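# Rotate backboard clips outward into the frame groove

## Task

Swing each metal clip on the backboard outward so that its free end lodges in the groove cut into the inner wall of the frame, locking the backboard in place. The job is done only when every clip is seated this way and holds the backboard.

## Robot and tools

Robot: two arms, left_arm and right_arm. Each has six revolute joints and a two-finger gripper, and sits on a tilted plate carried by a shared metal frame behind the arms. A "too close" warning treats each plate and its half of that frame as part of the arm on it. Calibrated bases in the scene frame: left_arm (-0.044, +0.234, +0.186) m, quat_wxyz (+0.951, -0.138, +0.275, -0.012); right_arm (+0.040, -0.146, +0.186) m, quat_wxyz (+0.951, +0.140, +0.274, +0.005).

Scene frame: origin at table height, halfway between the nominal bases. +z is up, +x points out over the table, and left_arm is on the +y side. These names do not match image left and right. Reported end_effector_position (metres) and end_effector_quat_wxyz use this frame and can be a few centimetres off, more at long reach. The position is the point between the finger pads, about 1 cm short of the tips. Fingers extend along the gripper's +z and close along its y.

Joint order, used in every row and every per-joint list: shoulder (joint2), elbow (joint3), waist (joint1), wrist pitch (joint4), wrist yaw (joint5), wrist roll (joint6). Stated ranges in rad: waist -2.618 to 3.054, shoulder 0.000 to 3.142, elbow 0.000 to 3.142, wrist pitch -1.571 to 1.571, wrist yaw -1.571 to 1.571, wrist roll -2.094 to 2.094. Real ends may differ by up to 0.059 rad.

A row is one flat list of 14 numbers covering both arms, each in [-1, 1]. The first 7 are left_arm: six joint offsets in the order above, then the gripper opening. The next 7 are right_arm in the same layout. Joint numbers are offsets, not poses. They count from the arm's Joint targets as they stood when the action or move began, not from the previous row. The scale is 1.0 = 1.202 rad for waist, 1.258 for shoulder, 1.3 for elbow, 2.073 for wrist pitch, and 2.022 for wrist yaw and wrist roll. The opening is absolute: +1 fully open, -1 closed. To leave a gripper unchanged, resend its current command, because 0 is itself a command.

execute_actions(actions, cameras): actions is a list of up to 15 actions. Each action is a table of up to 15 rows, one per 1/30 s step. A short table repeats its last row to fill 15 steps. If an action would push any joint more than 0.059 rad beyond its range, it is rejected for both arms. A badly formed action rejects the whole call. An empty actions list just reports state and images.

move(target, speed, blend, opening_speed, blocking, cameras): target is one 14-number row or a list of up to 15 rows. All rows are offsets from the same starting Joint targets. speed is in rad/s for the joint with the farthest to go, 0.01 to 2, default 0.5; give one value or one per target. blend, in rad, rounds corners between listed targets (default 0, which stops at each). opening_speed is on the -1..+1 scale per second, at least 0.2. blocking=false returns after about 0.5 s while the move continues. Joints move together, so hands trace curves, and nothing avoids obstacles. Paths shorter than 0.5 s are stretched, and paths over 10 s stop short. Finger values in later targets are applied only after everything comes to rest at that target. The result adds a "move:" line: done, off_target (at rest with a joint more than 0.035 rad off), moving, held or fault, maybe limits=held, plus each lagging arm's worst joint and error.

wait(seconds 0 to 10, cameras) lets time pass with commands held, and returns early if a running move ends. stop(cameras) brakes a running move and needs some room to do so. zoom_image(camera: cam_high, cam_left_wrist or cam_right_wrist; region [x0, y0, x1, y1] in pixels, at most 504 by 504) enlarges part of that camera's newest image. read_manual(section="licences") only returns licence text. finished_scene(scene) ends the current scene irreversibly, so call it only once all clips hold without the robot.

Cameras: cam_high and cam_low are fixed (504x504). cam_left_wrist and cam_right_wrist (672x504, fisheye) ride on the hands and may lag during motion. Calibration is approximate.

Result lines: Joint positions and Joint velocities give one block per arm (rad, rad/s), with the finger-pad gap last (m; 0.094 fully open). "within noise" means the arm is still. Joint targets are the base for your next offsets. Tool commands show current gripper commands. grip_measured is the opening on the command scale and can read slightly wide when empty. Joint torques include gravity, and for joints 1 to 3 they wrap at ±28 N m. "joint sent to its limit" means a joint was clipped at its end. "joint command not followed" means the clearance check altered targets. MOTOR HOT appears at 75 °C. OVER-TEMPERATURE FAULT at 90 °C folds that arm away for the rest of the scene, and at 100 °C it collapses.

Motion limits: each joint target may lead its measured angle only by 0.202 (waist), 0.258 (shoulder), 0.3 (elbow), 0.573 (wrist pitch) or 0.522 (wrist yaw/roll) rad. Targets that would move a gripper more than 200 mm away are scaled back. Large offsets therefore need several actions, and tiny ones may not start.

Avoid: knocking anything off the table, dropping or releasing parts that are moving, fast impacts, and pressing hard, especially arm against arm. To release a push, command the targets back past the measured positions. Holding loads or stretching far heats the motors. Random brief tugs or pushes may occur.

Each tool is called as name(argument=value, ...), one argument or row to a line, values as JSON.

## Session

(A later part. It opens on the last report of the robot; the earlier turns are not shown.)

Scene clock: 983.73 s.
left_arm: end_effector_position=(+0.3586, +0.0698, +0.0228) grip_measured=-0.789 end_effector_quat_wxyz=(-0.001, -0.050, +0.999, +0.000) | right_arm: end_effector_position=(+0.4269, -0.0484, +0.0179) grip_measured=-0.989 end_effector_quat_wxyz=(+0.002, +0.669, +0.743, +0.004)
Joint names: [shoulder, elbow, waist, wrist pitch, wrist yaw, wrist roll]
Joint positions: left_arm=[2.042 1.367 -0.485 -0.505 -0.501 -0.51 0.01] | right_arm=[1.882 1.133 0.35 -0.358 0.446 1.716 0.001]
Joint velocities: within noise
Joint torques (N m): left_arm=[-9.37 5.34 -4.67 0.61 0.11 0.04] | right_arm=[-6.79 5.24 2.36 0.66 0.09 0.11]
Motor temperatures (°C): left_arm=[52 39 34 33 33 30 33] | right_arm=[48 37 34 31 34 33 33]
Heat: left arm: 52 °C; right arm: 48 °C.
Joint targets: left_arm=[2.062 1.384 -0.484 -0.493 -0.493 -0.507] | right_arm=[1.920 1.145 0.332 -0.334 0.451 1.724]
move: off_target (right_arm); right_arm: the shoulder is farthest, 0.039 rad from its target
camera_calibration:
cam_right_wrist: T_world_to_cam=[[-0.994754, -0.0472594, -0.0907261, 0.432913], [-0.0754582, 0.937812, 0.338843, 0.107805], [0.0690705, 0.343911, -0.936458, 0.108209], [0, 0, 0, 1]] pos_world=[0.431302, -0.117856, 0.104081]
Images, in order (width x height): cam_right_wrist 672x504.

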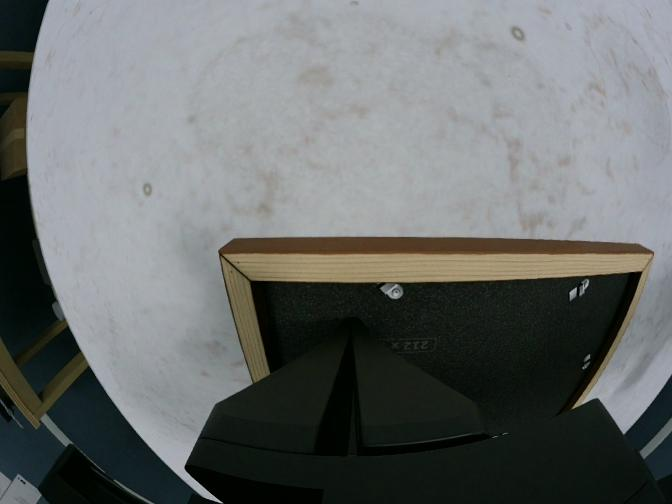

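move(
  target=[
    [0,0,0,0,0,0,-1,-0.0974,-0.0438,-0.0058,-0.0347,-0.0104,-0.0168,-1],
    [0,0,0,0,0,0,-1,-0.0397,-0.0438,-0.017,-0.0068,-0.0134,-0.0168,-1],
  ],
  speed=[0.2,0.1],
  cameras=["cam_right_wrist"],
)

zoom_image(
  camera="cam_right_wrist",
  region=[330, 260, 420, 350],
)

Scene clock: 1030.27 s.
left_arm: end_effector_position=(+0.3586, +0.0698, +0.0228) grip_measured=-0.789 end_effector_quat_wxyz=(-0.001, -0.050, +0.999, +0.000) | right_arm: end_effector_position=(+0.4234, -0.0601, +0.0202) grip_measured=-0.989 end_effector_quat_wxyz=(-0.002, +0.672, +0.741, +0.004)
Joint names: [shoulder, elbow, waist, wrist pitch, wrist yaw, wrist roll]
Joint positions: left_arm=[2.042 1.367 -0.485 -0.505 -0.501 -0.51 0.01] | right_arm=[1.847 1.103 0.323 -0.358 0.426 1.699 0.001]
Joint velocities: within noise
Joint torques (N m): left_arm=[-9.37 5.34 -4.66 0.61 0.11 0.05] | right_arm=[-7.88 3.06 2.84 0.56 -0.01 -0.11]
Motor temperatures (°C): left_arm=[52 39 34 32 33 30 34] | right_arm=[48 36 34 32 34 33 33]
Heat: left arm: 52 °C; right arm: 48 °C.
Joint targets: left_arm=[2.062 1.384 -0.484 -0.493 -0.493 -0.507] | right_arm=[1.871 1.088 0.312 -0.348 0.424 1.690]
move: done
camera_calibration:
cam_right_wrist: T_world_to_cam=[[-0.995699, -0.0396127, -0.0837564, 0.429745], [-0.0662538, 0.936341, 0.344784, 0.11362], [0.0647668, 0.34885, -0.934938, 0.1167], [0, 0, 0, 1]] pos_world=[0.427866, -0.130074, 0.105927]
Images, in order (width x height): cam_right_wrist 672x504.

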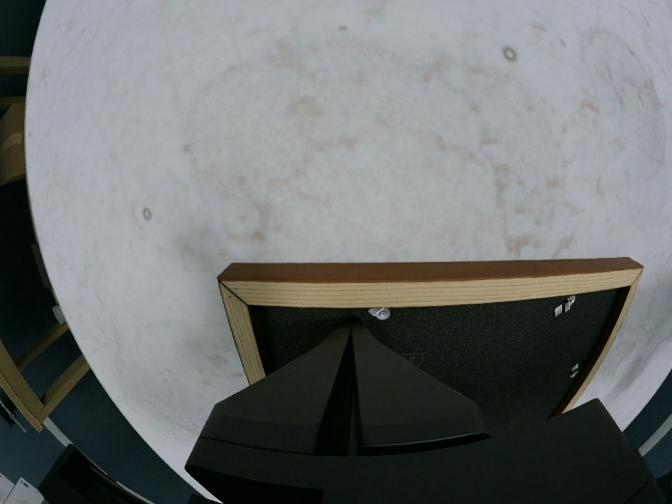

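Scaled by 5.600 from the camera's 672x504 image, which has a finer 960x720 frame.

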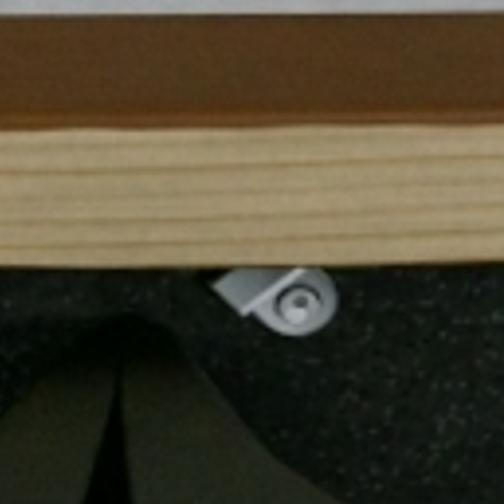

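move(
  target=[
    [0,0,0,0,0,0,-1,-0.0366,0,0,0,0.0104,0,-1],
    [0,0,0,0,0,0,-1,-0.0448,-0.0215,0,0.0015,0.0104,0,-1],
  ],
  speed=[0.1,0.05],
  cameras=["cam_right_wrist"],
)

zoom_image(
  camera="cam_right_wrist",
  region=[330, 260, 420, 350],
)

Scene clock: 1043.87 s.
left_arm: end_effector_position=(+0.3586, +0.0698, +0.0228) grip_measured=-0.789 end_effector_quat_wxyz=(-0.001, -0.050, +0.999, +0.000) | right_arm: end_effector_position=(+0.4179, -0.0621, +0.0199) grip_measured=-0.989 end_effector_quat_wxyz=(-0.001, +0.671, +0.741, +0.002)
Joint names: [shoulder, elbow, waist, wrist pitch, wrist yaw, wrist roll]
Joint positions: left_arm=[2.042 1.367 -0.485 -0.505 -0.501 -0.51 0.01] | right_arm=[1.836 1.077 0.323 -0.344 0.431 1.698 0.001]
Joint velocities: within noise
Joint torques (N m): left_arm=[-9.36 5.34 -4.66 0.61 0.11 0.05] | right_arm=[-12.11 2.62 2.71 0.45 0.16 -0.11]
Motor temperatures (°C): left_arm=[52 39 34 32 33 30 34] | right_arm=[48 36 34 31 34 33 33]
Heat: left arm: 52 °C; right arm: 48 °C.
Joint targets: left_arm=[2.062 1.384 -0.484 -0.493 -0.493 -0.507] | right_arm=[1.814 1.060 0.312 -0.345 0.445 1.690]
move: done
camera_calibration:
cam_right_wrist: T_world_to_cam=[[-0.995699, -0.0412143, -0.0829772, 0.424064], [-0.0671561, 0.938051, 0.339926, 0.115848], [0.063827, 0.344037, -0.936784, 0.117627], [0, 0, 0, 1]] pos_world=[0.422512, -0.131662, 0.105999]
Images, in order (width x height): cam_right_wrist 672x504.

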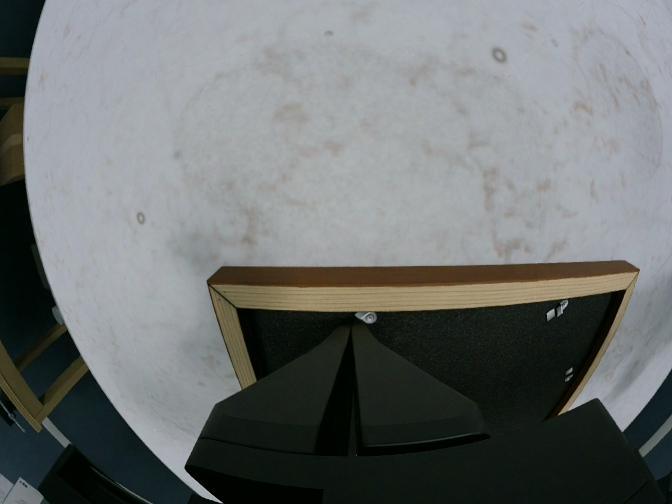

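Scaled by 5.600 from the camera's 672x504 image, which has a finer 960x720 frame.

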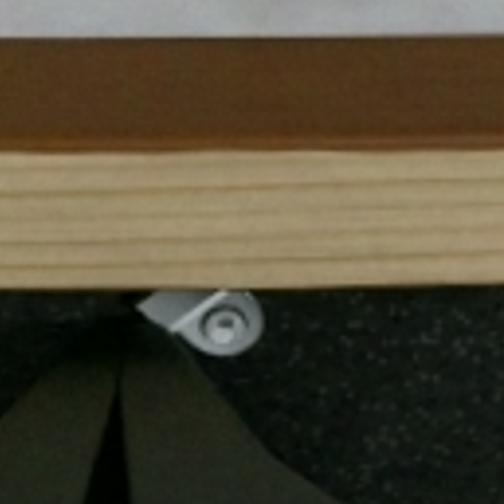

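move(
  target=[0,0,0,0,0,0,-1,-0.0068,-0.0045,-0.0116,0.0005,0,0,-1],
  speed=0.05,
  cameras=["cam_right_wrist"],
)

zoom_image(
  camera="cam_right_wrist",
  region=[330, 260, 420, 350],
)

Scene clock: 1070.43 s.
left_arm: end_effector_position=(+0.3586, +0.0698, +0.0228) grip_measured=-0.789 end_effector_quat_wxyz=(-0.001, -0.050, +0.999, +0.000) | right_arm: end_effector_position=(+0.4180, -0.0669, +0.0203) grip_measured=-0.989 end_effector_quat_wxyz=(+0.001, +0.675, +0.738, +0.000)
Joint names: [shoulder, elbow, waist, wrist pitch, wrist yaw, wrist roll]
Joint positions: left_arm=[2.042 1.367 -0.485 -0.505 -0.501 -0.51 0.01] | right_arm=[1.827 1.071 0.313 -0.343 0.43 1.698 0.001]
Joint velocities: within noise
Joint torques (N m): left_arm=[-9.4 5.34 -4.68 0.61 0.11 0.04] | right_arm=[-12.19 2.76 2.29 0.47 0.12 -0.16]
Motor temperatures (°C): left_arm=[52 39 34 32 33 30 34] | right_arm=[52 36 34 31 34 33 33]
Heat: left arm: 52 °C; right arm: 52 °C.
Joint targets: left_arm=[2.062 1.384 -0.484 -0.493 -0.493 -0.507] | right_arm=[1.805 1.054 0.298 -0.343 0.445 1.690]
move: done
camera_calibration:
cam_right_wrist: T_world_to_cam=[[-0.995995, -0.0319563, -0.0834972, 0.42478], [-0.0583354, 0.940023, 0.336085, 0.116663], [0.0677493, 0.33961, -0.938123, 0.117744], [0, 0, 0, 1]] pos_world=[0.421908, -0.136078, 0.106718]
Images, in order (width x height): cam_right_wrist 672x504.

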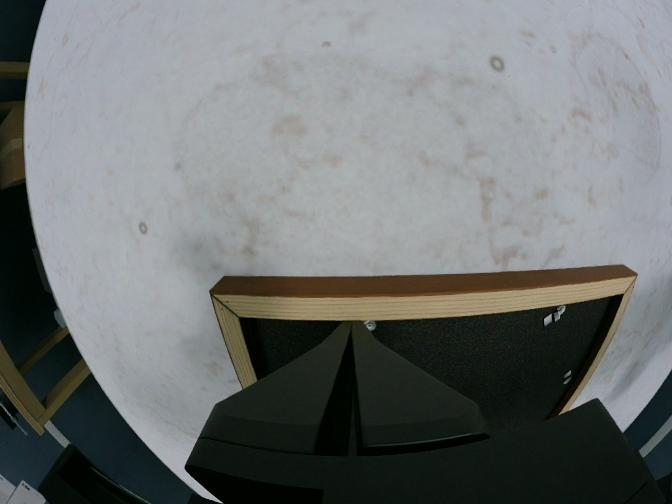

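Scaled by 5.600 from the camera's 672x504 image, which has a finer 960x720 frame.

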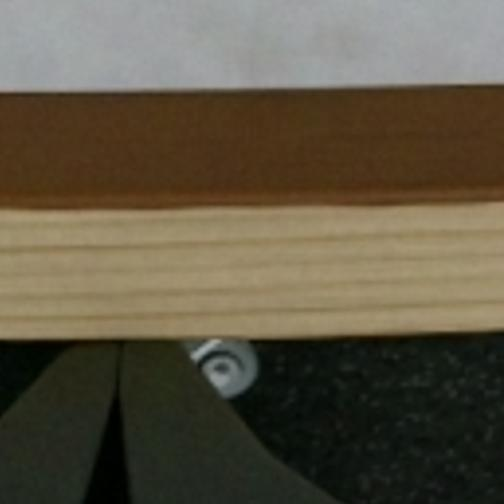

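move(
  target=[0,0,0,0,0,0,-1,-0.0032,-0.0065,0,0,0,0,-1],
  speed=0.05,
  cameras=["cam_right_wrist"],
)

zoom_image(
  camera="cam_right_wrist",
  region=[340, 290, 400, 350],
)

Scene clock: 1075.87 s.
left_arm: end_effector_position=(+0.3586, +0.0698, +0.0228) grip_measured=-0.789 end_effector_quat_wxyz=(-0.001, -0.050, +0.999, +0.000) | right_arm: end_effector_position=(+0.4163, -0.0670, +0.0203) grip_measured=-0.989 end_effector_quat_wxyz=(+0.000, +0.675, +0.738, +0.001)
Joint names: [shoulder, elbow, waist, wrist pitch, wrist yaw, wrist roll]
Joint positions: left_arm=[2.042 1.367 -0.485 -0.505 -0.501 -0.51 0.01] | right_arm=[1.823 1.063 0.313 -0.339 0.429 1.698 0.001]
Joint velocities: within noise
Joint torques (N m): left_arm=[-9.37 5.33 -4.67 0.62 0.12 0.05] | right_arm=[-12.11 2.58 2.21 0.42 0.19 -0.13]
Motor temperatures (°C): left_arm=[52 39 34 32 33 30 34] | right_arm=[52 36 34 31 34 33 33]
Heat: left arm: 52 °C; right arm: 52 °C.
Joint targets: left_arm=[2.062 1.384 -0.484 -0.493 -0.493 -0.507] | right_arm=[1.801 1.045 0.298 -0.344 0.445 1.690]
move: done
camera_calibration:
cam_right_wrist: T_world_to_cam=[[-0.996039, -0.0320291, -0.0829476, 0.423044], [-0.058289, 0.939663, 0.337099, 0.116659], [0.0671458, 0.340599, -0.937808, 0.118198], [0, 0, 0, 1]] pos_world=[0.420231, -0.136329, 0.106612]
Images, in order (width x height): cam_right_wrist 672x504.

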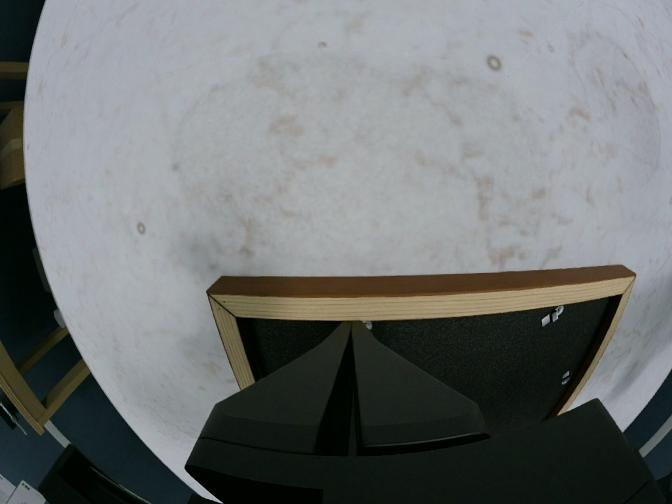

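Scaled by 8.400 from the camera's 672x504 image, which has a finer 960x720 frame.

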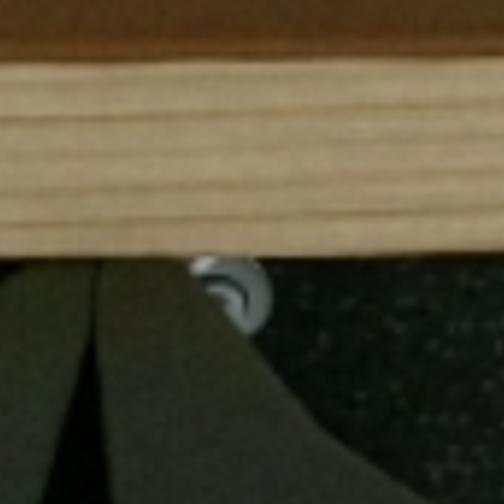

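move(
  target=[
    [0,0,0,0,0,0,-1,0,0,0,0.014,0,0,-1],
    [0,0,0,0,0,0,-1,-0.05,0,0.03,0.014,0,0,-1],
  ],
  speed=[0.1,0.2],
  cameras=["cam_right_wrist","cam_left_wrist"],
)

zoom_image(
  camera="cam_right_wrist",
  region=[350, 250, 440, 340],
)

zoom_image(
  camera="cam_left_wrist",
  region=[540, 150, 660, 300],
)

Scene clock: 1085.87 s.
left_arm: end_effector_position=(+0.3586, +0.0698, +0.0228) grip_measured=-0.789 end_effector_quat_wxyz=(-0.001, -0.050, +0.999, +0.000) | right_arm: end_effector_position=(+0.4353, -0.0722, +0.0394) grip_measured=-0.989 end_effector_quat_wxyz=(+0.022, +0.686, +0.726, +0.030)
Joint names: [shoulder, elbow, waist, wrist pitch, wrist yaw, wrist roll]
Joint positions: left_arm=[2.042 1.367 -0.485 -0.505 -0.501 -0.51 0.01] | right_arm=[1.756 1.057 0.313 -0.32 0.432 1.698 0.001]
Joint velocities: within noise
Joint torques (N m): left_arm=[-9.37 5.34 -4.72 0.61 0.11 0.05] | right_arm=[-11.66 3.54 5.01 0.59 0.13 -0.13]
Motor temperatures (°C): left_arm=[52 39 34 32 33 30 34] | right_arm=[51 36 34 31 34 33 33]
Heat: left arm: 52 °C; right arm: 51 °C.
Joint targets: left_arm=[2.062 1.384 -0.484 -0.493 -0.493 -0.507] | right_arm=[1.739 1.046 0.334 -0.315 0.445 1.690]
move: done
camera_calibration:
cam_left_wrist: T_world_to_cam=[[0.0493107, -0.996556, -0.0666648, 0.0609876], [-0.939868, -0.0688835, 0.33452, 0.369243], [-0.33796, 0.0461607, -0.940028, 0.235653], [0, 0, 0, 1]] pos_world=[0.423674, 0.0753344, 0.102067]
cam_right_wrist: T_world_to_cam=[[-0.988028, 0.00273958, -0.154252, 0.445303], [-0.0513396, 0.937018, 0.345487, 0.112691], [0.145483, 0.34927, -0.925659, 0.10261], [0, 0, 0, 1]] pos_world=[0.43083, -0.142652, 0.124738]
Images, in order (width x height): cam_left_wrist 672x504, cam_right_wrist 672x504.

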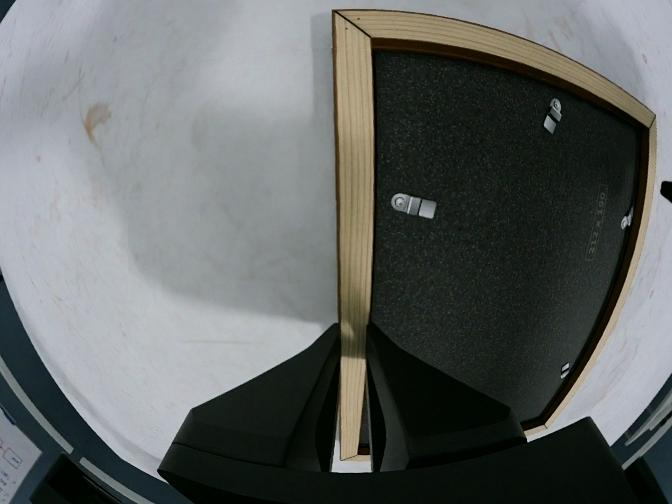

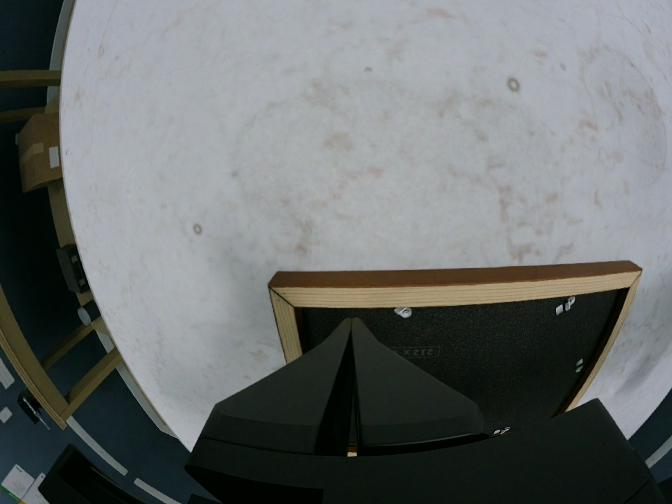

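Scaled by 5.600 from the camera's 672x504 image, which has a finer 960x720 frame.

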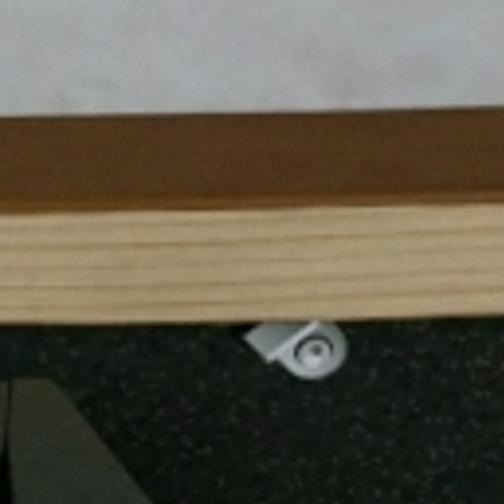

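Scaled by 3.360 from the camera's 672x504 image, which has a finer 960x720 frame.

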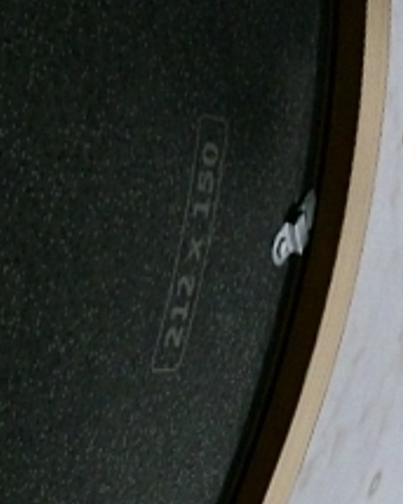

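move(
  target=[0,0,0,0,0,0,-1,-0.0624,-0.0277,-0.0566,-0.061,-0.0208,-0.8,-1],
  speed=1.5,
  cameras=[],
)

move(
  target=[0,0,0,0,0,0,-1,0,0,0,0,0,-0.777,-1],
  speed=1.5,
  cameras=["cam_right_wrist"],
)

zoom_image(
  camera="cam_right_wrist",
  region=[300, 210, 400, 310],
)

Scene clock: 1130.73 s.
left_arm: end_effector_position=(+0.3586, +0.0698, +0.0228) grip_measured=-0.789 end_effector_quat_wxyz=(-0.001, -0.050, +0.999, +0.000) | right_arm: end_effector_position=(+0.4143, -0.0937, +0.0492) grip_measured=-0.989 end_effector_quat_wxyz=(+0.001, -0.050, +0.999, +0.001)
Joint names: [shoulder, elbow, waist, wrist pitch, wrist yaw, wrist roll]
Joint positions: left_arm=[2.042 1.367 -0.485 -0.505 -0.501 -0.51 0.01] | right_arm=[1.685 1.024 0.276 -0.423 0.41 0.082 0.001]
Joint velocities: within noise
Joint torques (N m): left_arm=[-9.39 5.33 -4.66 0.62 0.11 0.04] | right_arm=[-11.9 3.49 2.22 0.31 -0.06 -0.14]
Motor temperatures (°C): left_arm=[53 39 34 32 33 30 34] | right_arm=[49 36 35 31 34 33 33]
Heat: left arm: 53 °C; right arm: 49 °C.
Joint targets: left_arm=[2.062 1.384 -0.484 -0.493 -0.493 -0.507] | right_arm=[1.660 1.010 0.266 -0.441 0.403 0.073]
move: done
No camera images: "cameras" was empty.

Scene clock: 1132.87 s.
left_arm: end_effector_position=(+0.3586, +0.0698, +0.0228) grip_measured=-0.789 end_effector_quat_wxyz=(-0.001, -0.050, +0.999, +0.000) | right_arm: end_effector_position=(+0.4142, -0.0937, +0.0492) grip_measured=-0.989 end_effector_quat_wxyz=(-0.001, +0.742, -0.671, -0.001)
Joint names: [shoulder, elbow, waist, wrist pitch, wrist yaw, wrist roll]
Joint positions: left_arm=[2.042 1.367 -0.485 -0.505 -0.501 -0.51 0.01] | right_arm=[1.685 1.024 0.276 -0.424 0.41 -1.49 0.001]
Joint velocities: within noise
Joint torques (N m): left_arm=[-9.36 5.35 -4.67 0.62 0.1 0.05] | right_arm=[-11.92 3.36 2.29 0.32 -0.05 -0.11]
Motor temperatures (°C): left_arm=[53 39 34 32 33 30 34] | right_arm=[49 36 35 31 34 33 33]
Heat: left arm: 53 °C; right arm: 49 °C.
Joint targets: left_arm=[2.062 1.384 -0.484 -0.493 -0.493 -0.507] | right_arm=[1.660 1.010 0.266 -0.441 0.403 -1.498]
move: done
camera_calibration:
cam_right_wrist: T_world_to_cam=[[0.99579, 0.0425975, -0.0811641, -0.395563], [0.0674516, -0.9401, 0.33416, -0.0962316], [-0.062068, -0.338228, -0.939015, 0.144483], [0, 0, 0, 1]] pos_world=[0.409356, -0.0247491, 0.135723]
Images, in order (width x height): cam_right_wrist 672x504.

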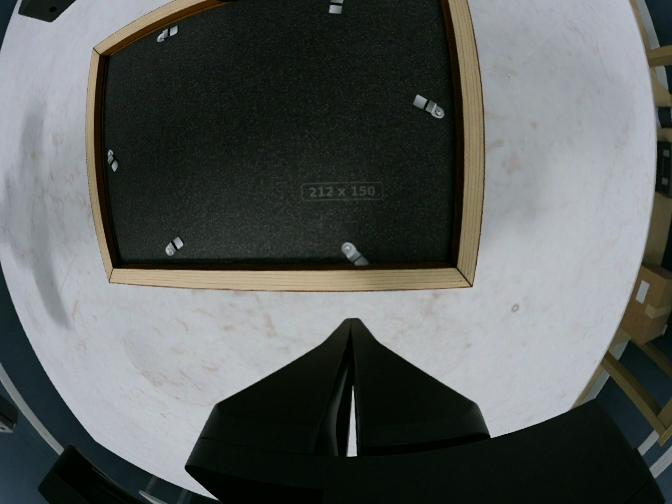

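Scaled by 5.040 from the camera's 672x504 image, which has a finer 960x720 frame.

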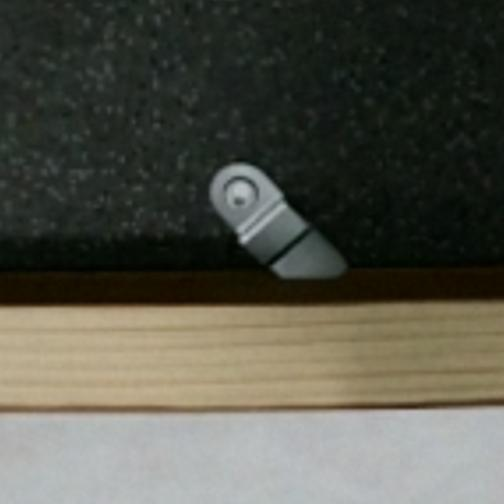

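move(
  target=[
    [0,0,0,0,0,0,-1,0.1312,0.0797,0.0699,0.0222,0.0237,0.0312,-1],
    [0,0,0,0,0,0,-1,0.1638,0.0797,0.0361,0.0461,0.0109,0.0312,-1],
  ],
  speed=[0.3,0.1],
  cameras=["cam_right_wrist"],
)

zoom_image(
  camera="cam_right_wrist",
  region=[300, 270, 400, 370],
)

Scene clock: 1182.93 s.
left_arm: end_effector_position=(+0.3586, +0.0698, +0.0228) grip_measured=-0.789 end_effector_quat_wxyz=(-0.001, -0.050, +0.999, +0.000) | right_arm: end_effector_position=(+0.4228, -0.0648, +0.0202) grip_measured=-0.989 end_effector_quat_wxyz=(+0.002, +0.740, -0.673, +0.003)
Joint names: [shoulder, elbow, waist, wrist pitch, wrist yaw, wrist roll]
Joint positions: left_arm=[2.042 1.367 -0.485 -0.505 -0.501 -0.51 0.01] | right_arm=[1.842 1.097 0.318 -0.357 0.439 -1.444 0.001]
Joint velocities: within noise
Joint torques (N m): left_arm=[-9.39 5.34 -4.67 0.62 0.11 0.04] | right_arm=[-7.69 5.55 2.86 0.53 -0.11 0.11]
Motor temperatures (°C): left_arm=[53 39 35 32 33 30 35] | right_arm=[54 35 34 31 34 33 33]
Heat: left arm: 53 °C; right arm: 54 °C.
Joint targets: left_arm=[2.062 1.384 -0.484 -0.493 -0.493 -0.507] | right_arm=[1.866 1.113 0.310 -0.346 0.425 -1.435]
move: done
camera_calibration:
cam_right_wrist: T_world_to_cam=[[0.996144, 0.0372582, -0.0794341, -0.408258], [0.0624074, -0.937259, 0.343003, -0.0578141], [-0.0616706, -0.346638, -0.93597, 0.126766], [0, 0, 0, 1]] pos_world=[0.418109, 0.00496594, 0.10605]
Images, in order (width x height): cam_right_wrist 672x504.

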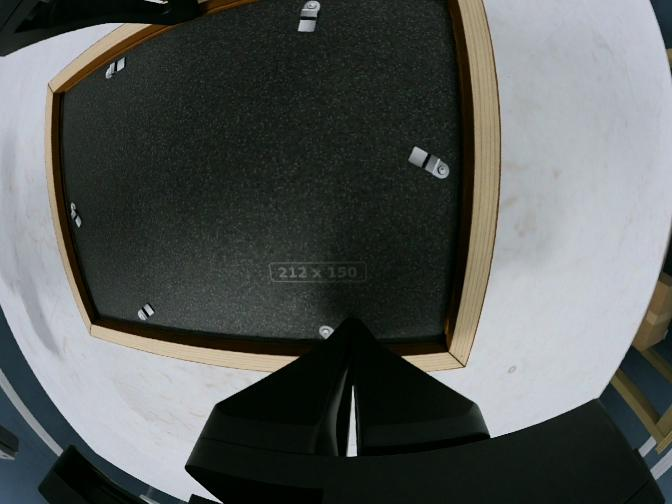

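Scaled by 5.040 from the camera's 672x504 image, which has a finer 960x720 frame.

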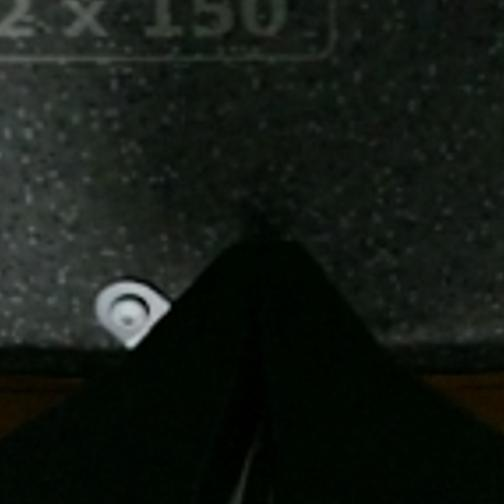

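move(
  target=[
    [0,0,0,0,0,0,-1,-0.0366,-0.0246,0,0,0,0,-1],
    [0,0,0,0,0,0,-1,-0.0437,-0.0454,0,0.0019,0,0,-1],
  ],
  speed=[0.1,0.05],
  cameras=["cam_right_wrist"],
)

zoom_image(
  camera="cam_right_wrist",
  region=[300, 270, 400, 370],
)

Scene clock: 1195.50 s.
left_arm: end_effector_position=(+0.3586, +0.0698, +0.0228) grip_measured=-0.789 end_effector_quat_wxyz=(-0.001, -0.050, +0.999, +0.000) | right_arm: end_effector_position=(+0.4186, -0.0657, +0.0203) grip_measured=-0.989 end_effector_quat_wxyz=(+0.000, +0.739, -0.673, +0.004)
Joint names: [shoulder, elbow, waist, wrist pitch, wrist yaw, wrist roll]
Joint positions: left_arm=[2.042 1.367 -0.485 -0.505 -0.501 -0.51 0.01] | right_arm=[1.83 1.072 0.318 -0.339 0.438 -1.443 0.001]
Joint velocities: within noise
Joint torques (N m): left_arm=[-9.36 5.37 -4.68 0.61 0.11 0.05] | right_arm=[-11.73 2.86 2.73 0.46 -0.13 0.11]
Motor temperatures (°C): left_arm=[53 38 35 32 33 30 35] | right_arm=[52 36 34 31 34 33 33]
Heat: left arm: 53 °C; right arm: 52 °C.
Joint targets: left_arm=[2.062 1.384 -0.484 -0.493 -0.493 -0.507] | right_arm=[1.811 1.054 0.310 -0.341 0.425 -1.435]
move: done
camera_calibration:
cam_right_wrist: T_world_to_cam=[[0.996465, 0.035407, -0.0761778, -0.404332], [0.0594544, -0.937897, 0.341781, -0.0572111], [-0.0593455, -0.345102, -0.936687, 0.125475], [0, 0, 0, 1]] pos_world=[0.413751, 0.00395967, 0.106283]
Images, in order (width x height): cam_right_wrist 672x504.

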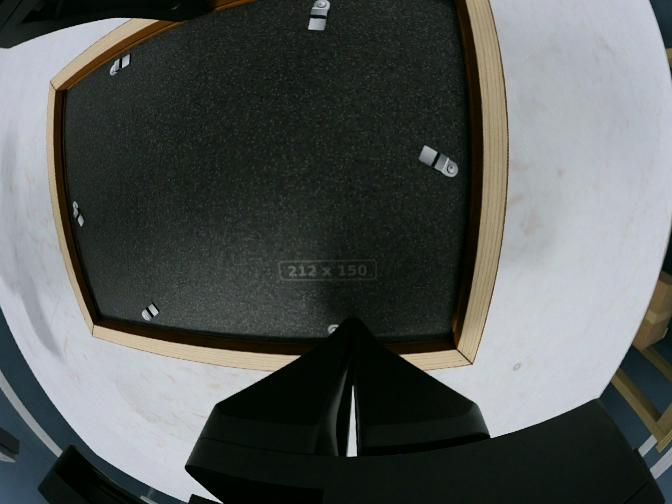

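Scaled by 5.040 from the camera's 672x504 image, which has a finer 960x720 frame.

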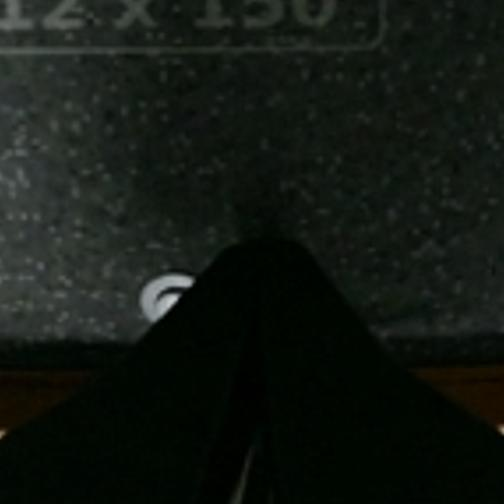

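move(
  target=[0,0,0,0,0,0,-1,-0.003,-0.006,0,-0.001,0,0,-1],
  speed=0.05,
  cameras=["cam_left_wrist"],
)

zoom_image(
  camera="cam_left_wrist",
  region=[540, 150, 660, 300],
)

Scene clock: 1202.73 s.
left_arm: end_effector_position=(+0.3586, +0.0698, +0.0228) grip_measured=-0.789 end_effector_quat_wxyz=(-0.001, -0.050, +0.999, +0.000) | right_arm: end_effector_position=(+0.4160, -0.0660, +0.0203) grip_measured=-0.989 end_effector_quat_wxyz=(+0.001, +0.740, -0.673, +0.002)
Joint names: [shoulder, elbow, waist, wrist pitch, wrist yaw, wrist roll]
Joint positions: left_arm=[2.042 1.367 -0.485 -0.505 -0.501 -0.51 0.01] | right_arm=[1.826 1.064 0.318 -0.339 0.437 -1.443 0.001]
Joint velocities: within noise
Joint torques (N m): left_arm=[-9.37 5.38 -4.66 0.61 0.1 0.04] | right_arm=[-11.78 2.71 2.85 0.44 -0.1 0.04]
Motor temperatures (°C): left_arm=[53 38 35 32 33 30 35] | right_arm=[52 36 34 31 34 33 33]
Heat: left arm: 53 °C; right arm: 52 °C.
Joint targets: left_arm=[2.062 1.384 -0.484 -0.493 -0.493 -0.507] | right_arm=[1.807 1.046 0.310 -0.343 0.425 -1.435]
move: done
camera_calibration:
cam_left_wrist: T_world_to_cam=[[0.0493107, -0.996556, -0.0666648, 0.0609876], [-0.939868, -0.0688835, 0.33452, 0.369243], [-0.33796, 0.0461607, -0.940028, 0.235653], [0, 0, 0, 1]] pos_world=[0.423674, 0.0753344, 0.102067]
Images, in order (width x height): cam_left_wrist 672x504.

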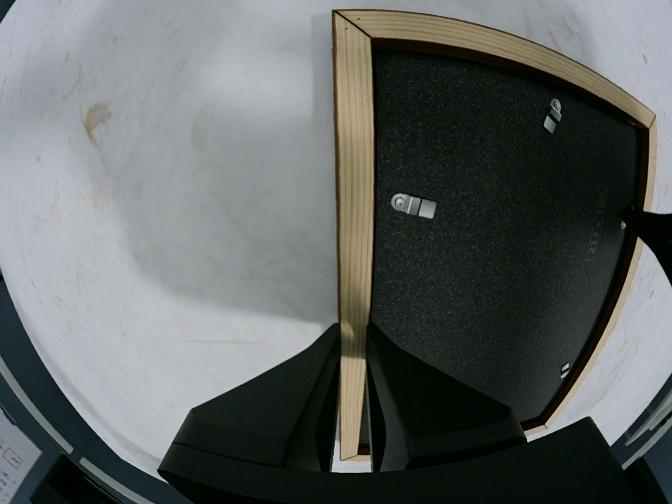

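Scaled by 3.360 from the camera's 672x504 image, which has a finer 960x720 frame.

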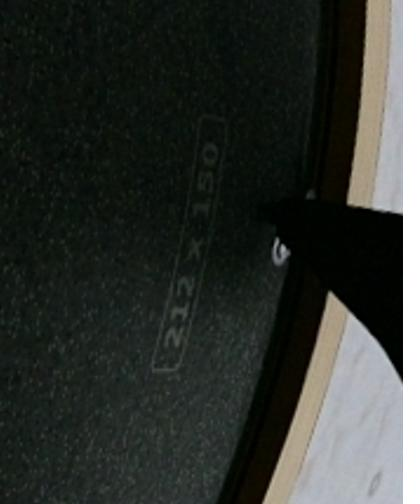

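move(
  target=[
    [0,0,0,0,0,0,-1,-0.0238,0,0.0262,-0.0196,0,0,-1],
    [0,0,0,0,0,0,-1,0.027,0.0523,0.0262,-0.0273,0,0,-1],
    [0,0,0,0,0,0,-1,0.0485,0.0523,-0.0042,0,-0.003,0,-1],
  ],
  speed=[0.15,0.15,0.1],
  cameras=["cam_right_wrist","cam_left_wrist"],
)

zoom_image(
  camera="cam_left_wrist",
  region=[540, 150, 660, 300],
)

Scene clock: 1225.63 s.
left_arm: end_effector_position=(+0.3586, +0.0698, +0.0228) grip_measured=-0.789 end_effector_quat_wxyz=(-0.001, -0.050, +0.999, +0.000) | right_arm: end_effector_position=(+0.4246, -0.0649, +0.0198) grip_measured=-0.989 end_effector_quat_wxyz=(-0.001, +0.738, -0.675, +0.002)
Joint names: [shoulder, elbow, waist, wrist pitch, wrist yaw, wrist roll]
Joint positions: left_arm=[2.042 1.367 -0.485 -0.505 -0.501 -0.51 0.01] | right_arm=[1.843 1.101 0.314 -0.355 0.432 -1.443 0.001]
Joint velocities: within noise
Joint torques (N m): left_arm=[-9.37 5.35 -4.7 0.62 0.11 0.06] | right_arm=[-7.75 5.35 2.97 0.57 -0.13 0.1]
Motor temperatures (°C): left_arm=[53 38 35 32 33 30 35] | right_arm=[54 35 34 31 34 33 33]
Heat: left arm: 53 °C; right arm: 54 °C.
Joint targets: left_arm=[2.062 1.384 -0.484 -0.493 -0.493 -0.507] | right_arm=[1.868 1.114 0.305 -0.343 0.419 -1.435]
move: done
camera_calibration:
cam_left_wrist: T_world_to_cam=[[0.0493107, -0.996556, -0.0666648, 0.0609876], [-0.939868, -0.0688835, 0.33452, 0.369243], [-0.33796, 0.0461607, -0.940028, 0.235653], [0, 0, 0, 1]] pos_world=[0.423674, 0.0753344, 0.102067]
cam_right_wrist: T_world_to_cam=[[0.996479, 0.0319061, -0.0775296, -0.410598], [0.0563511, -0.939603, 0.337596, -0.0553227], [-0.0620756, -0.340776, -0.938093, 0.127076], [0, 0, 0, 1]] pos_world=[0.420159, 0.00442385, 0.106053]
Images, in order (width x height): cam_left_wrist 672x504, cam_right_wrist 672x504.

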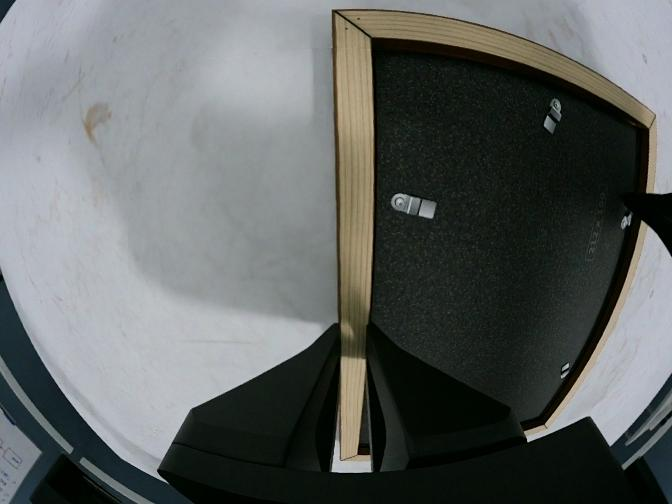

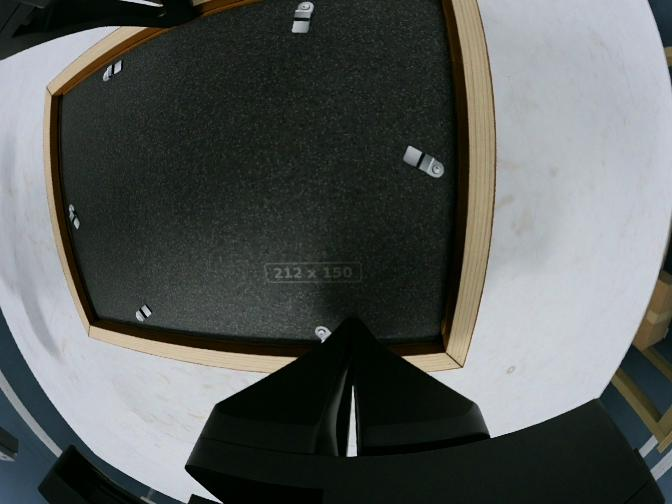

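Scaled by 3.360 from the camera's 672x504 image, which has a finer 960x720 frame.

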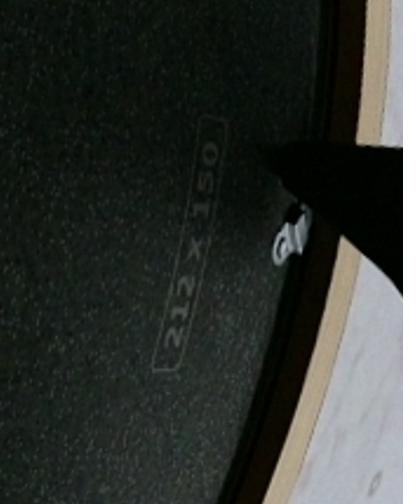

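move(
  target=[
    [0,0,0,0,0,0,-1,0.0036,0,-0.0013,0.002,0,0,-1],
    [0,0,0,0,0,0,-1,-0.035,-0.0223,-0.0013,0.002,0,0,-1],
  ],
  speed=[0.05,0.1],
  cameras=["cam_left_wrist"],
)

move(
  target=[0,0,0,0,0,0,-1,-0.0099,-0.0239,0,0.0024,0,0,-1],
  speed=0.05,
  cameras=["cam_left_wrist"],
)

zoom_image(
  camera="cam_left_wrist",
  region=[540, 150, 660, 300],
)

Scene clock: 1240.13 s.
left_arm: end_effector_position=(+0.3586, +0.0698, +0.0228) grip_measured=-0.790 end_effector_quat_wxyz=(-0.001, -0.050, +0.999, +0.000) | right_arm: end_effector_position=(+0.4256, -0.0647, +0.0198) grip_measured=-0.989 end_effector_quat_wxyz=(-0.003, +0.737, -0.675, +0.003)
Joint names: [shoulder, elbow, waist, wrist pitch, wrist yaw, wrist roll]
Joint positions: left_arm=[2.042 1.367 -0.485 -0.505 -0.501 -0.51 0.01] | right_arm=[1.843 1.101 0.314 -0.35 0.432 -1.443 0.001]
Joint velocities: within noise
Joint torques (N m): left_arm=[-9.39 5.37 -4.66 0.61 0.1 0.06] | right_arm=[-11.95 2.99 2.62 0.58 -0.13 0.07]
Motor temperatures (°C): left_arm=[53 38 35 32 33 30 35] | right_arm=[52 36 34 31 34 33 33]
Heat: left arm: 53 °C; right arm: 52 °C.
Joint targets: left_arm=[2.062 1.384 -0.484 -0.493 -0.493 -0.507] | right_arm=[1.824 1.085 0.303 -0.340 0.419 -1.435]
move: done
camera_calibration:
cam_left_wrist: T_world_to_cam=[[0.0493107, -0.996556, -0.0666648, 0.0609876], [-0.939868, -0.0688835, 0.33452, 0.369243], [-0.33796, 0.0461607, -0.940028, 0.235653], [0, 0, 0, 1]] pos_world=[0.423674, 0.0753344, 0.102067]
Images, in order (width x height): cam_left_wrist 672x504.

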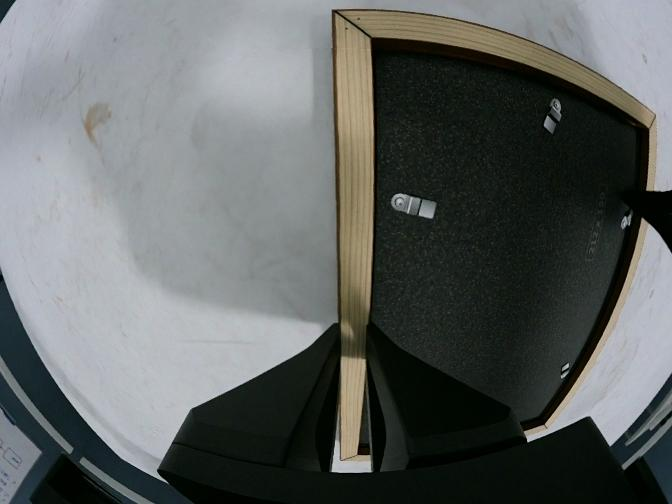

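Scene clock: 1241.03 s.
left_arm: end_effector_position=(+0.3586, +0.0698, +0.0228) grip_measured=-0.790 end_effector_quat_wxyz=(-0.001, -0.050, +0.999, +0.000) | right_arm: end_effector_position=(+0.4209, -0.0649, +0.0188) grip_measured=-0.989 end_effector_quat_wxyz=(-0.005, +0.737, -0.676, +0.004)
Joint names: [shoulder, elbow, waist, wrist pitch, wrist yaw, wrist roll]
Joint positions: left_arm=[2.042 1.367 -0.485 -0.505 -0.501 -0.51 0.01] | right_arm=[1.834 1.073 0.314 -0.326 0.43 -1.443 0.001]
Joint velocities: within noise
Joint torques (N m): left_arm=[-9.37 5.37 -4.66 0.61 0.11 0.05] | right_arm=[-12.29 2.73 2.71 0.4 -0.13 0.07]
Motor temperatures (°C): left_arm=[53 38 35 32 33 30 35] | right_arm=[52 36 34 31 34 33 33]
Heat: left arm: 53 °C; right arm: 52 °C.
Joint targets: left_arm=[2.062 1.384 -0.484 -0.493 -0.493 -0.507] | right_arm=[1.812 1.054 0.303 -0.335 0.419 -1.435]
move: done
camera_calibration:
cam_left_wrist: T_world_to_cam=[[0.0493107, -0.996556, -0.0666648, 0.0609876], [-0.939868, -0.0688835, 0.33452, 0.369243], [-0.33796, 0.0461607, -0.940028, 0.235653], [0, 0, 0, 1]] pos_world=[0.423674, 0.0753344, 0.102067]
Images, in order (width x height): cam_left_wrist 672x504.

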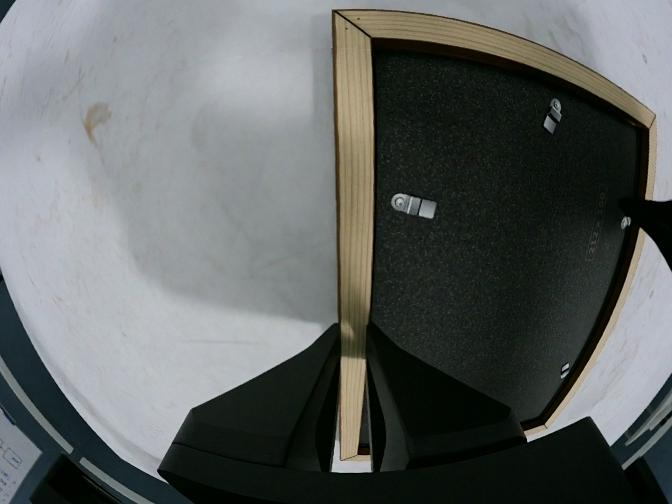

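Scaled by 3.360 from the camera's 672x504 image, which has a finer 960x720 frame.

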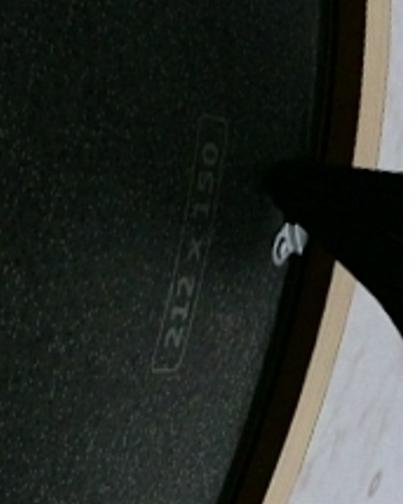

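move(
  target=[0,0,0,0,0,0,-1,-0.0056,-0.0131,0,0.0005,0,0,-1],
  speed=0.05,
  cameras=["cam_left_wrist","cam_right_wrist"],
)

zoom_image(
  camera="cam_left_wrist",
  region=[580, 180, 660, 260],
)

Scene clock: 1247.80 s.
left_arm: end_effector_position=(+0.3586, +0.0698, +0.0228) grip_measured=-0.790 end_effector_quat_wxyz=(-0.001, -0.050, +0.999, +0.000) | right_arm: end_effector_position=(+0.4182, -0.0659, +0.0202) grip_measured=-0.989 end_effector_quat_wxyz=(-0.007, +0.736, -0.677, +0.004)
Joint names: [shoulder, elbow, waist, wrist pitch, wrist yaw, wrist roll]
Joint positions: left_arm=[2.042 1.367 -0.485 -0.505 -0.501 -0.51 0.01] | right_arm=[1.821 1.056 0.314 -0.319 0.429 -1.443 0.001]
Joint velocities: within noise
Joint torques (N m): left_arm=[-9.37 5.38 -4.64 0.62 0.1 0.04] | right_arm=[-11.59 2.56 2.48 0.39 -0.09 0.07]
Motor temperatures (°C): left_arm=[53 38 35 32 33 30 35] | right_arm=[51 35 34 31 34 33 33]
Heat: left arm: 53 °C; right arm: 51 °C.
Joint targets: left_arm=[2.062 1.384 -0.484 -0.493 -0.493 -0.507] | right_arm=[1.805 1.037 0.303 -0.333 0.419 -1.435]
move: done
camera_calibration:
cam_left_wrist: T_world_to_cam=[[0.0493107, -0.996556, -0.0666648, 0.0609876], [-0.939868, -0.0688835, 0.33452, 0.369243], [-0.33796, 0.0461607, -0.940028, 0.235653], [0, 0, 0, 1]] pos_world=[0.423674, 0.0753344, 0.102067]
cam_right_wrist: T_world_to_cam=[[0.997339, 0.0274059, -0.0675592, -0.404997], [0.0484402, -0.941642, 0.333112, -0.0528192], [-0.0544874, -0.335498, -0.940464, 0.123908], [0, 0, 0, 1]] pos_world=[0.413229, 0.00293338, 0.106764]
Images, in order (width x height): cam_left_wrist 672x504, cam_right_wrist 672x504.

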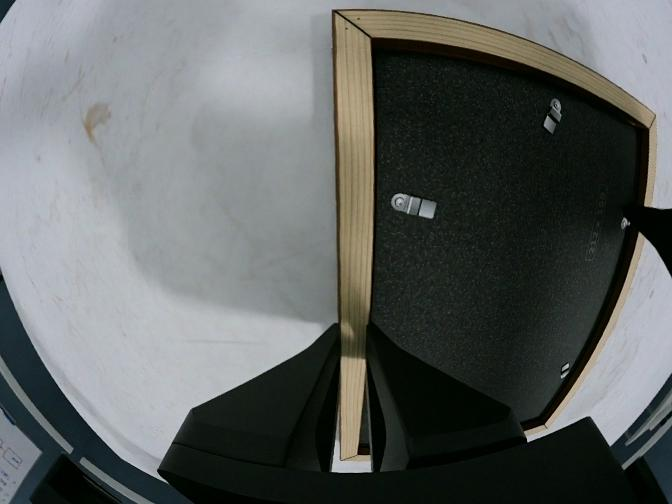

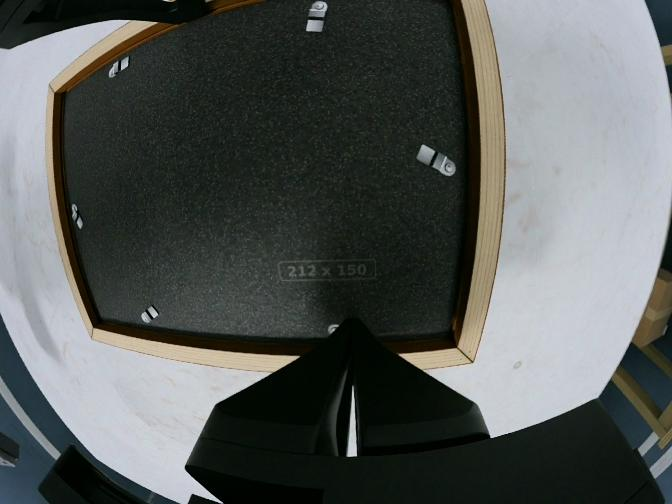

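Scaled by 6.300 from the camera's 672x504 image, which has a finer 960x720 frame.

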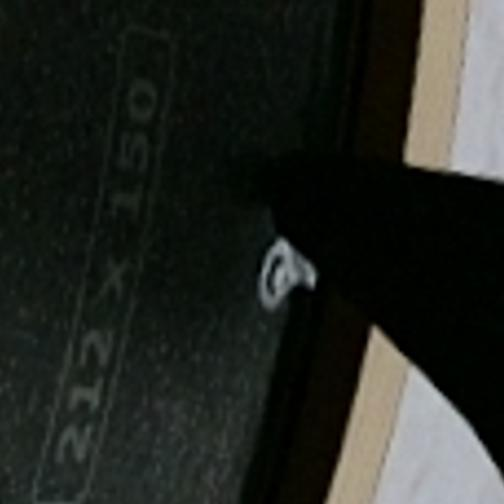

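move(
  target=[
    [0,0,0,0,0,0,-1,0,0.012,0,0.0145,0,0,-1],
    [0,0,0,0,0,0,-1,-0.06,0.012,0.02,0.0145,0,0,-1],
  ],
  speed=[0.1,0.2],
  cameras=["cam_left_wrist","cam_right_wrist"],
)

zoom_image(
  camera="cam_left_wrist",
  region=[580, 180, 660, 260],
)

zoom_image(
  camera="cam_right_wrist",
  region=[280, 240, 380, 340],
)

Scene clock: 1261.10 s.
left_arm: end_effector_position=(+0.3586, +0.0698, +0.0228) grip_measured=-0.790 end_effector_quat_wxyz=(-0.001, -0.050, +0.999, +0.000) | right_arm: end_effector_position=(+0.4392, -0.0714, +0.0420) grip_measured=-0.989 end_effector_quat_wxyz=(-0.038, +0.724, -0.688, +0.025)
Joint names: [shoulder, elbow, waist, wrist pitch, wrist yaw, wrist roll]
Joint positions: left_arm=[2.042 1.367 -0.485 -0.505 -0.501 -0.51 0.01] | right_arm=[1.748 1.056 0.314 -0.31 0.428 -1.443 0.001]
Joint velocities: within noise
Joint torques (N m): left_arm=[-9.39 5.34 -4.7 0.61 0.1 0.04] | right_arm=[-11.6 4.26 4.03 0.66 -0.11 0.08]
Motor temperatures (°C): left_arm=[53 38 35 32 33 30 35] | right_arm=[52 35 34 31 34 33 33]
Heat: left arm: 53 °C; right arm: 52 °C.
Joint targets: left_arm=[2.062 1.384 -0.484 -0.493 -0.493 -0.507] | right_arm=[1.729 1.053 0.327 -0.303 0.419 -1.435]
move: done
camera_calibration:
cam_left_wrist: T_world_to_cam=[[0.0493107, -0.996556, -0.0666648, 0.0609876], [-0.939868, -0.0688835, 0.33452, 0.369243], [-0.33796, 0.0461607, -0.940028, 0.235653], [0, 0, 0, 1]] pos_world=[0.423674, 0.0753344, 0.102067]
cam_right_wrist: T_world_to_cam=[[0.999962, -0.00651146, 0.0058625, -0.430996], [-0.00803944, -0.947908, 0.318442, -0.0412786], [0.00348359, -0.318476, -0.947924, 0.119846], [0, 0, 0, 1]] pos_world=[0.430231, -0.00376648, 0.129277]
Images, in order (width x height): cam_left_wrist 672x504, cam_right_wrist 672x504.

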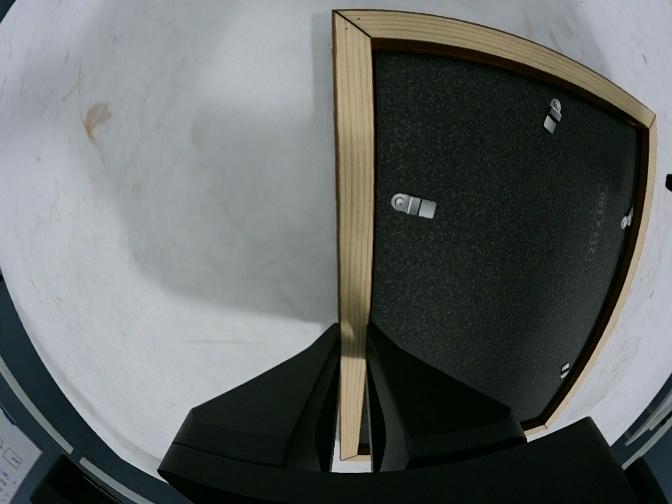

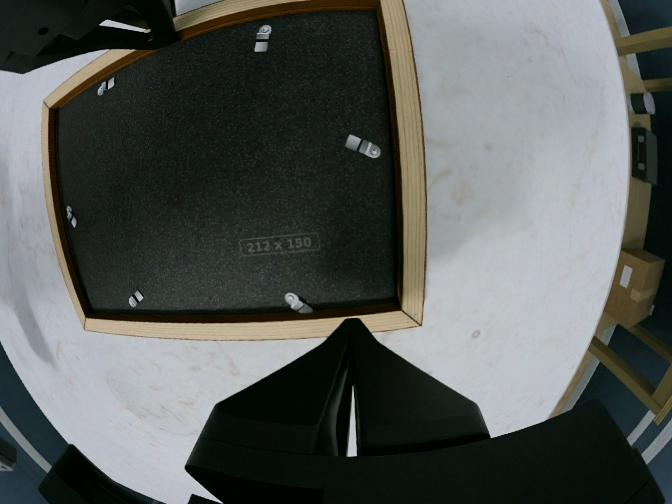

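Scaled by 6.300 from the camera's 672x504 image, which has a finer 960x720 frame.

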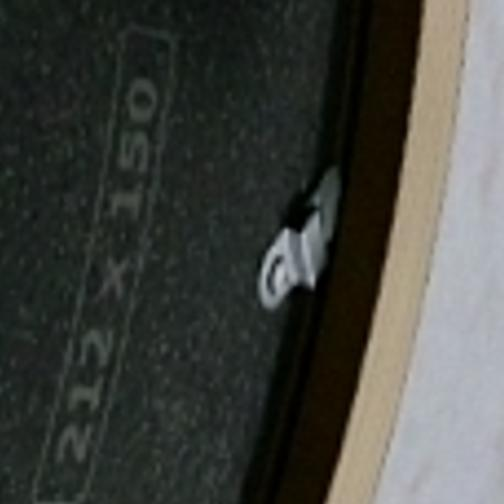

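Scaled by 5.040 from the camera's 672x504 image, which has a finer 960x720 frame.

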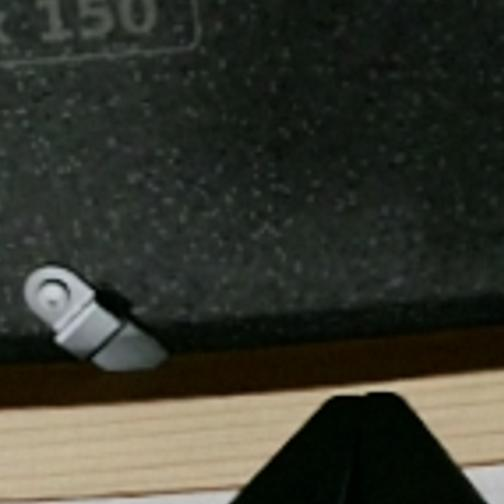

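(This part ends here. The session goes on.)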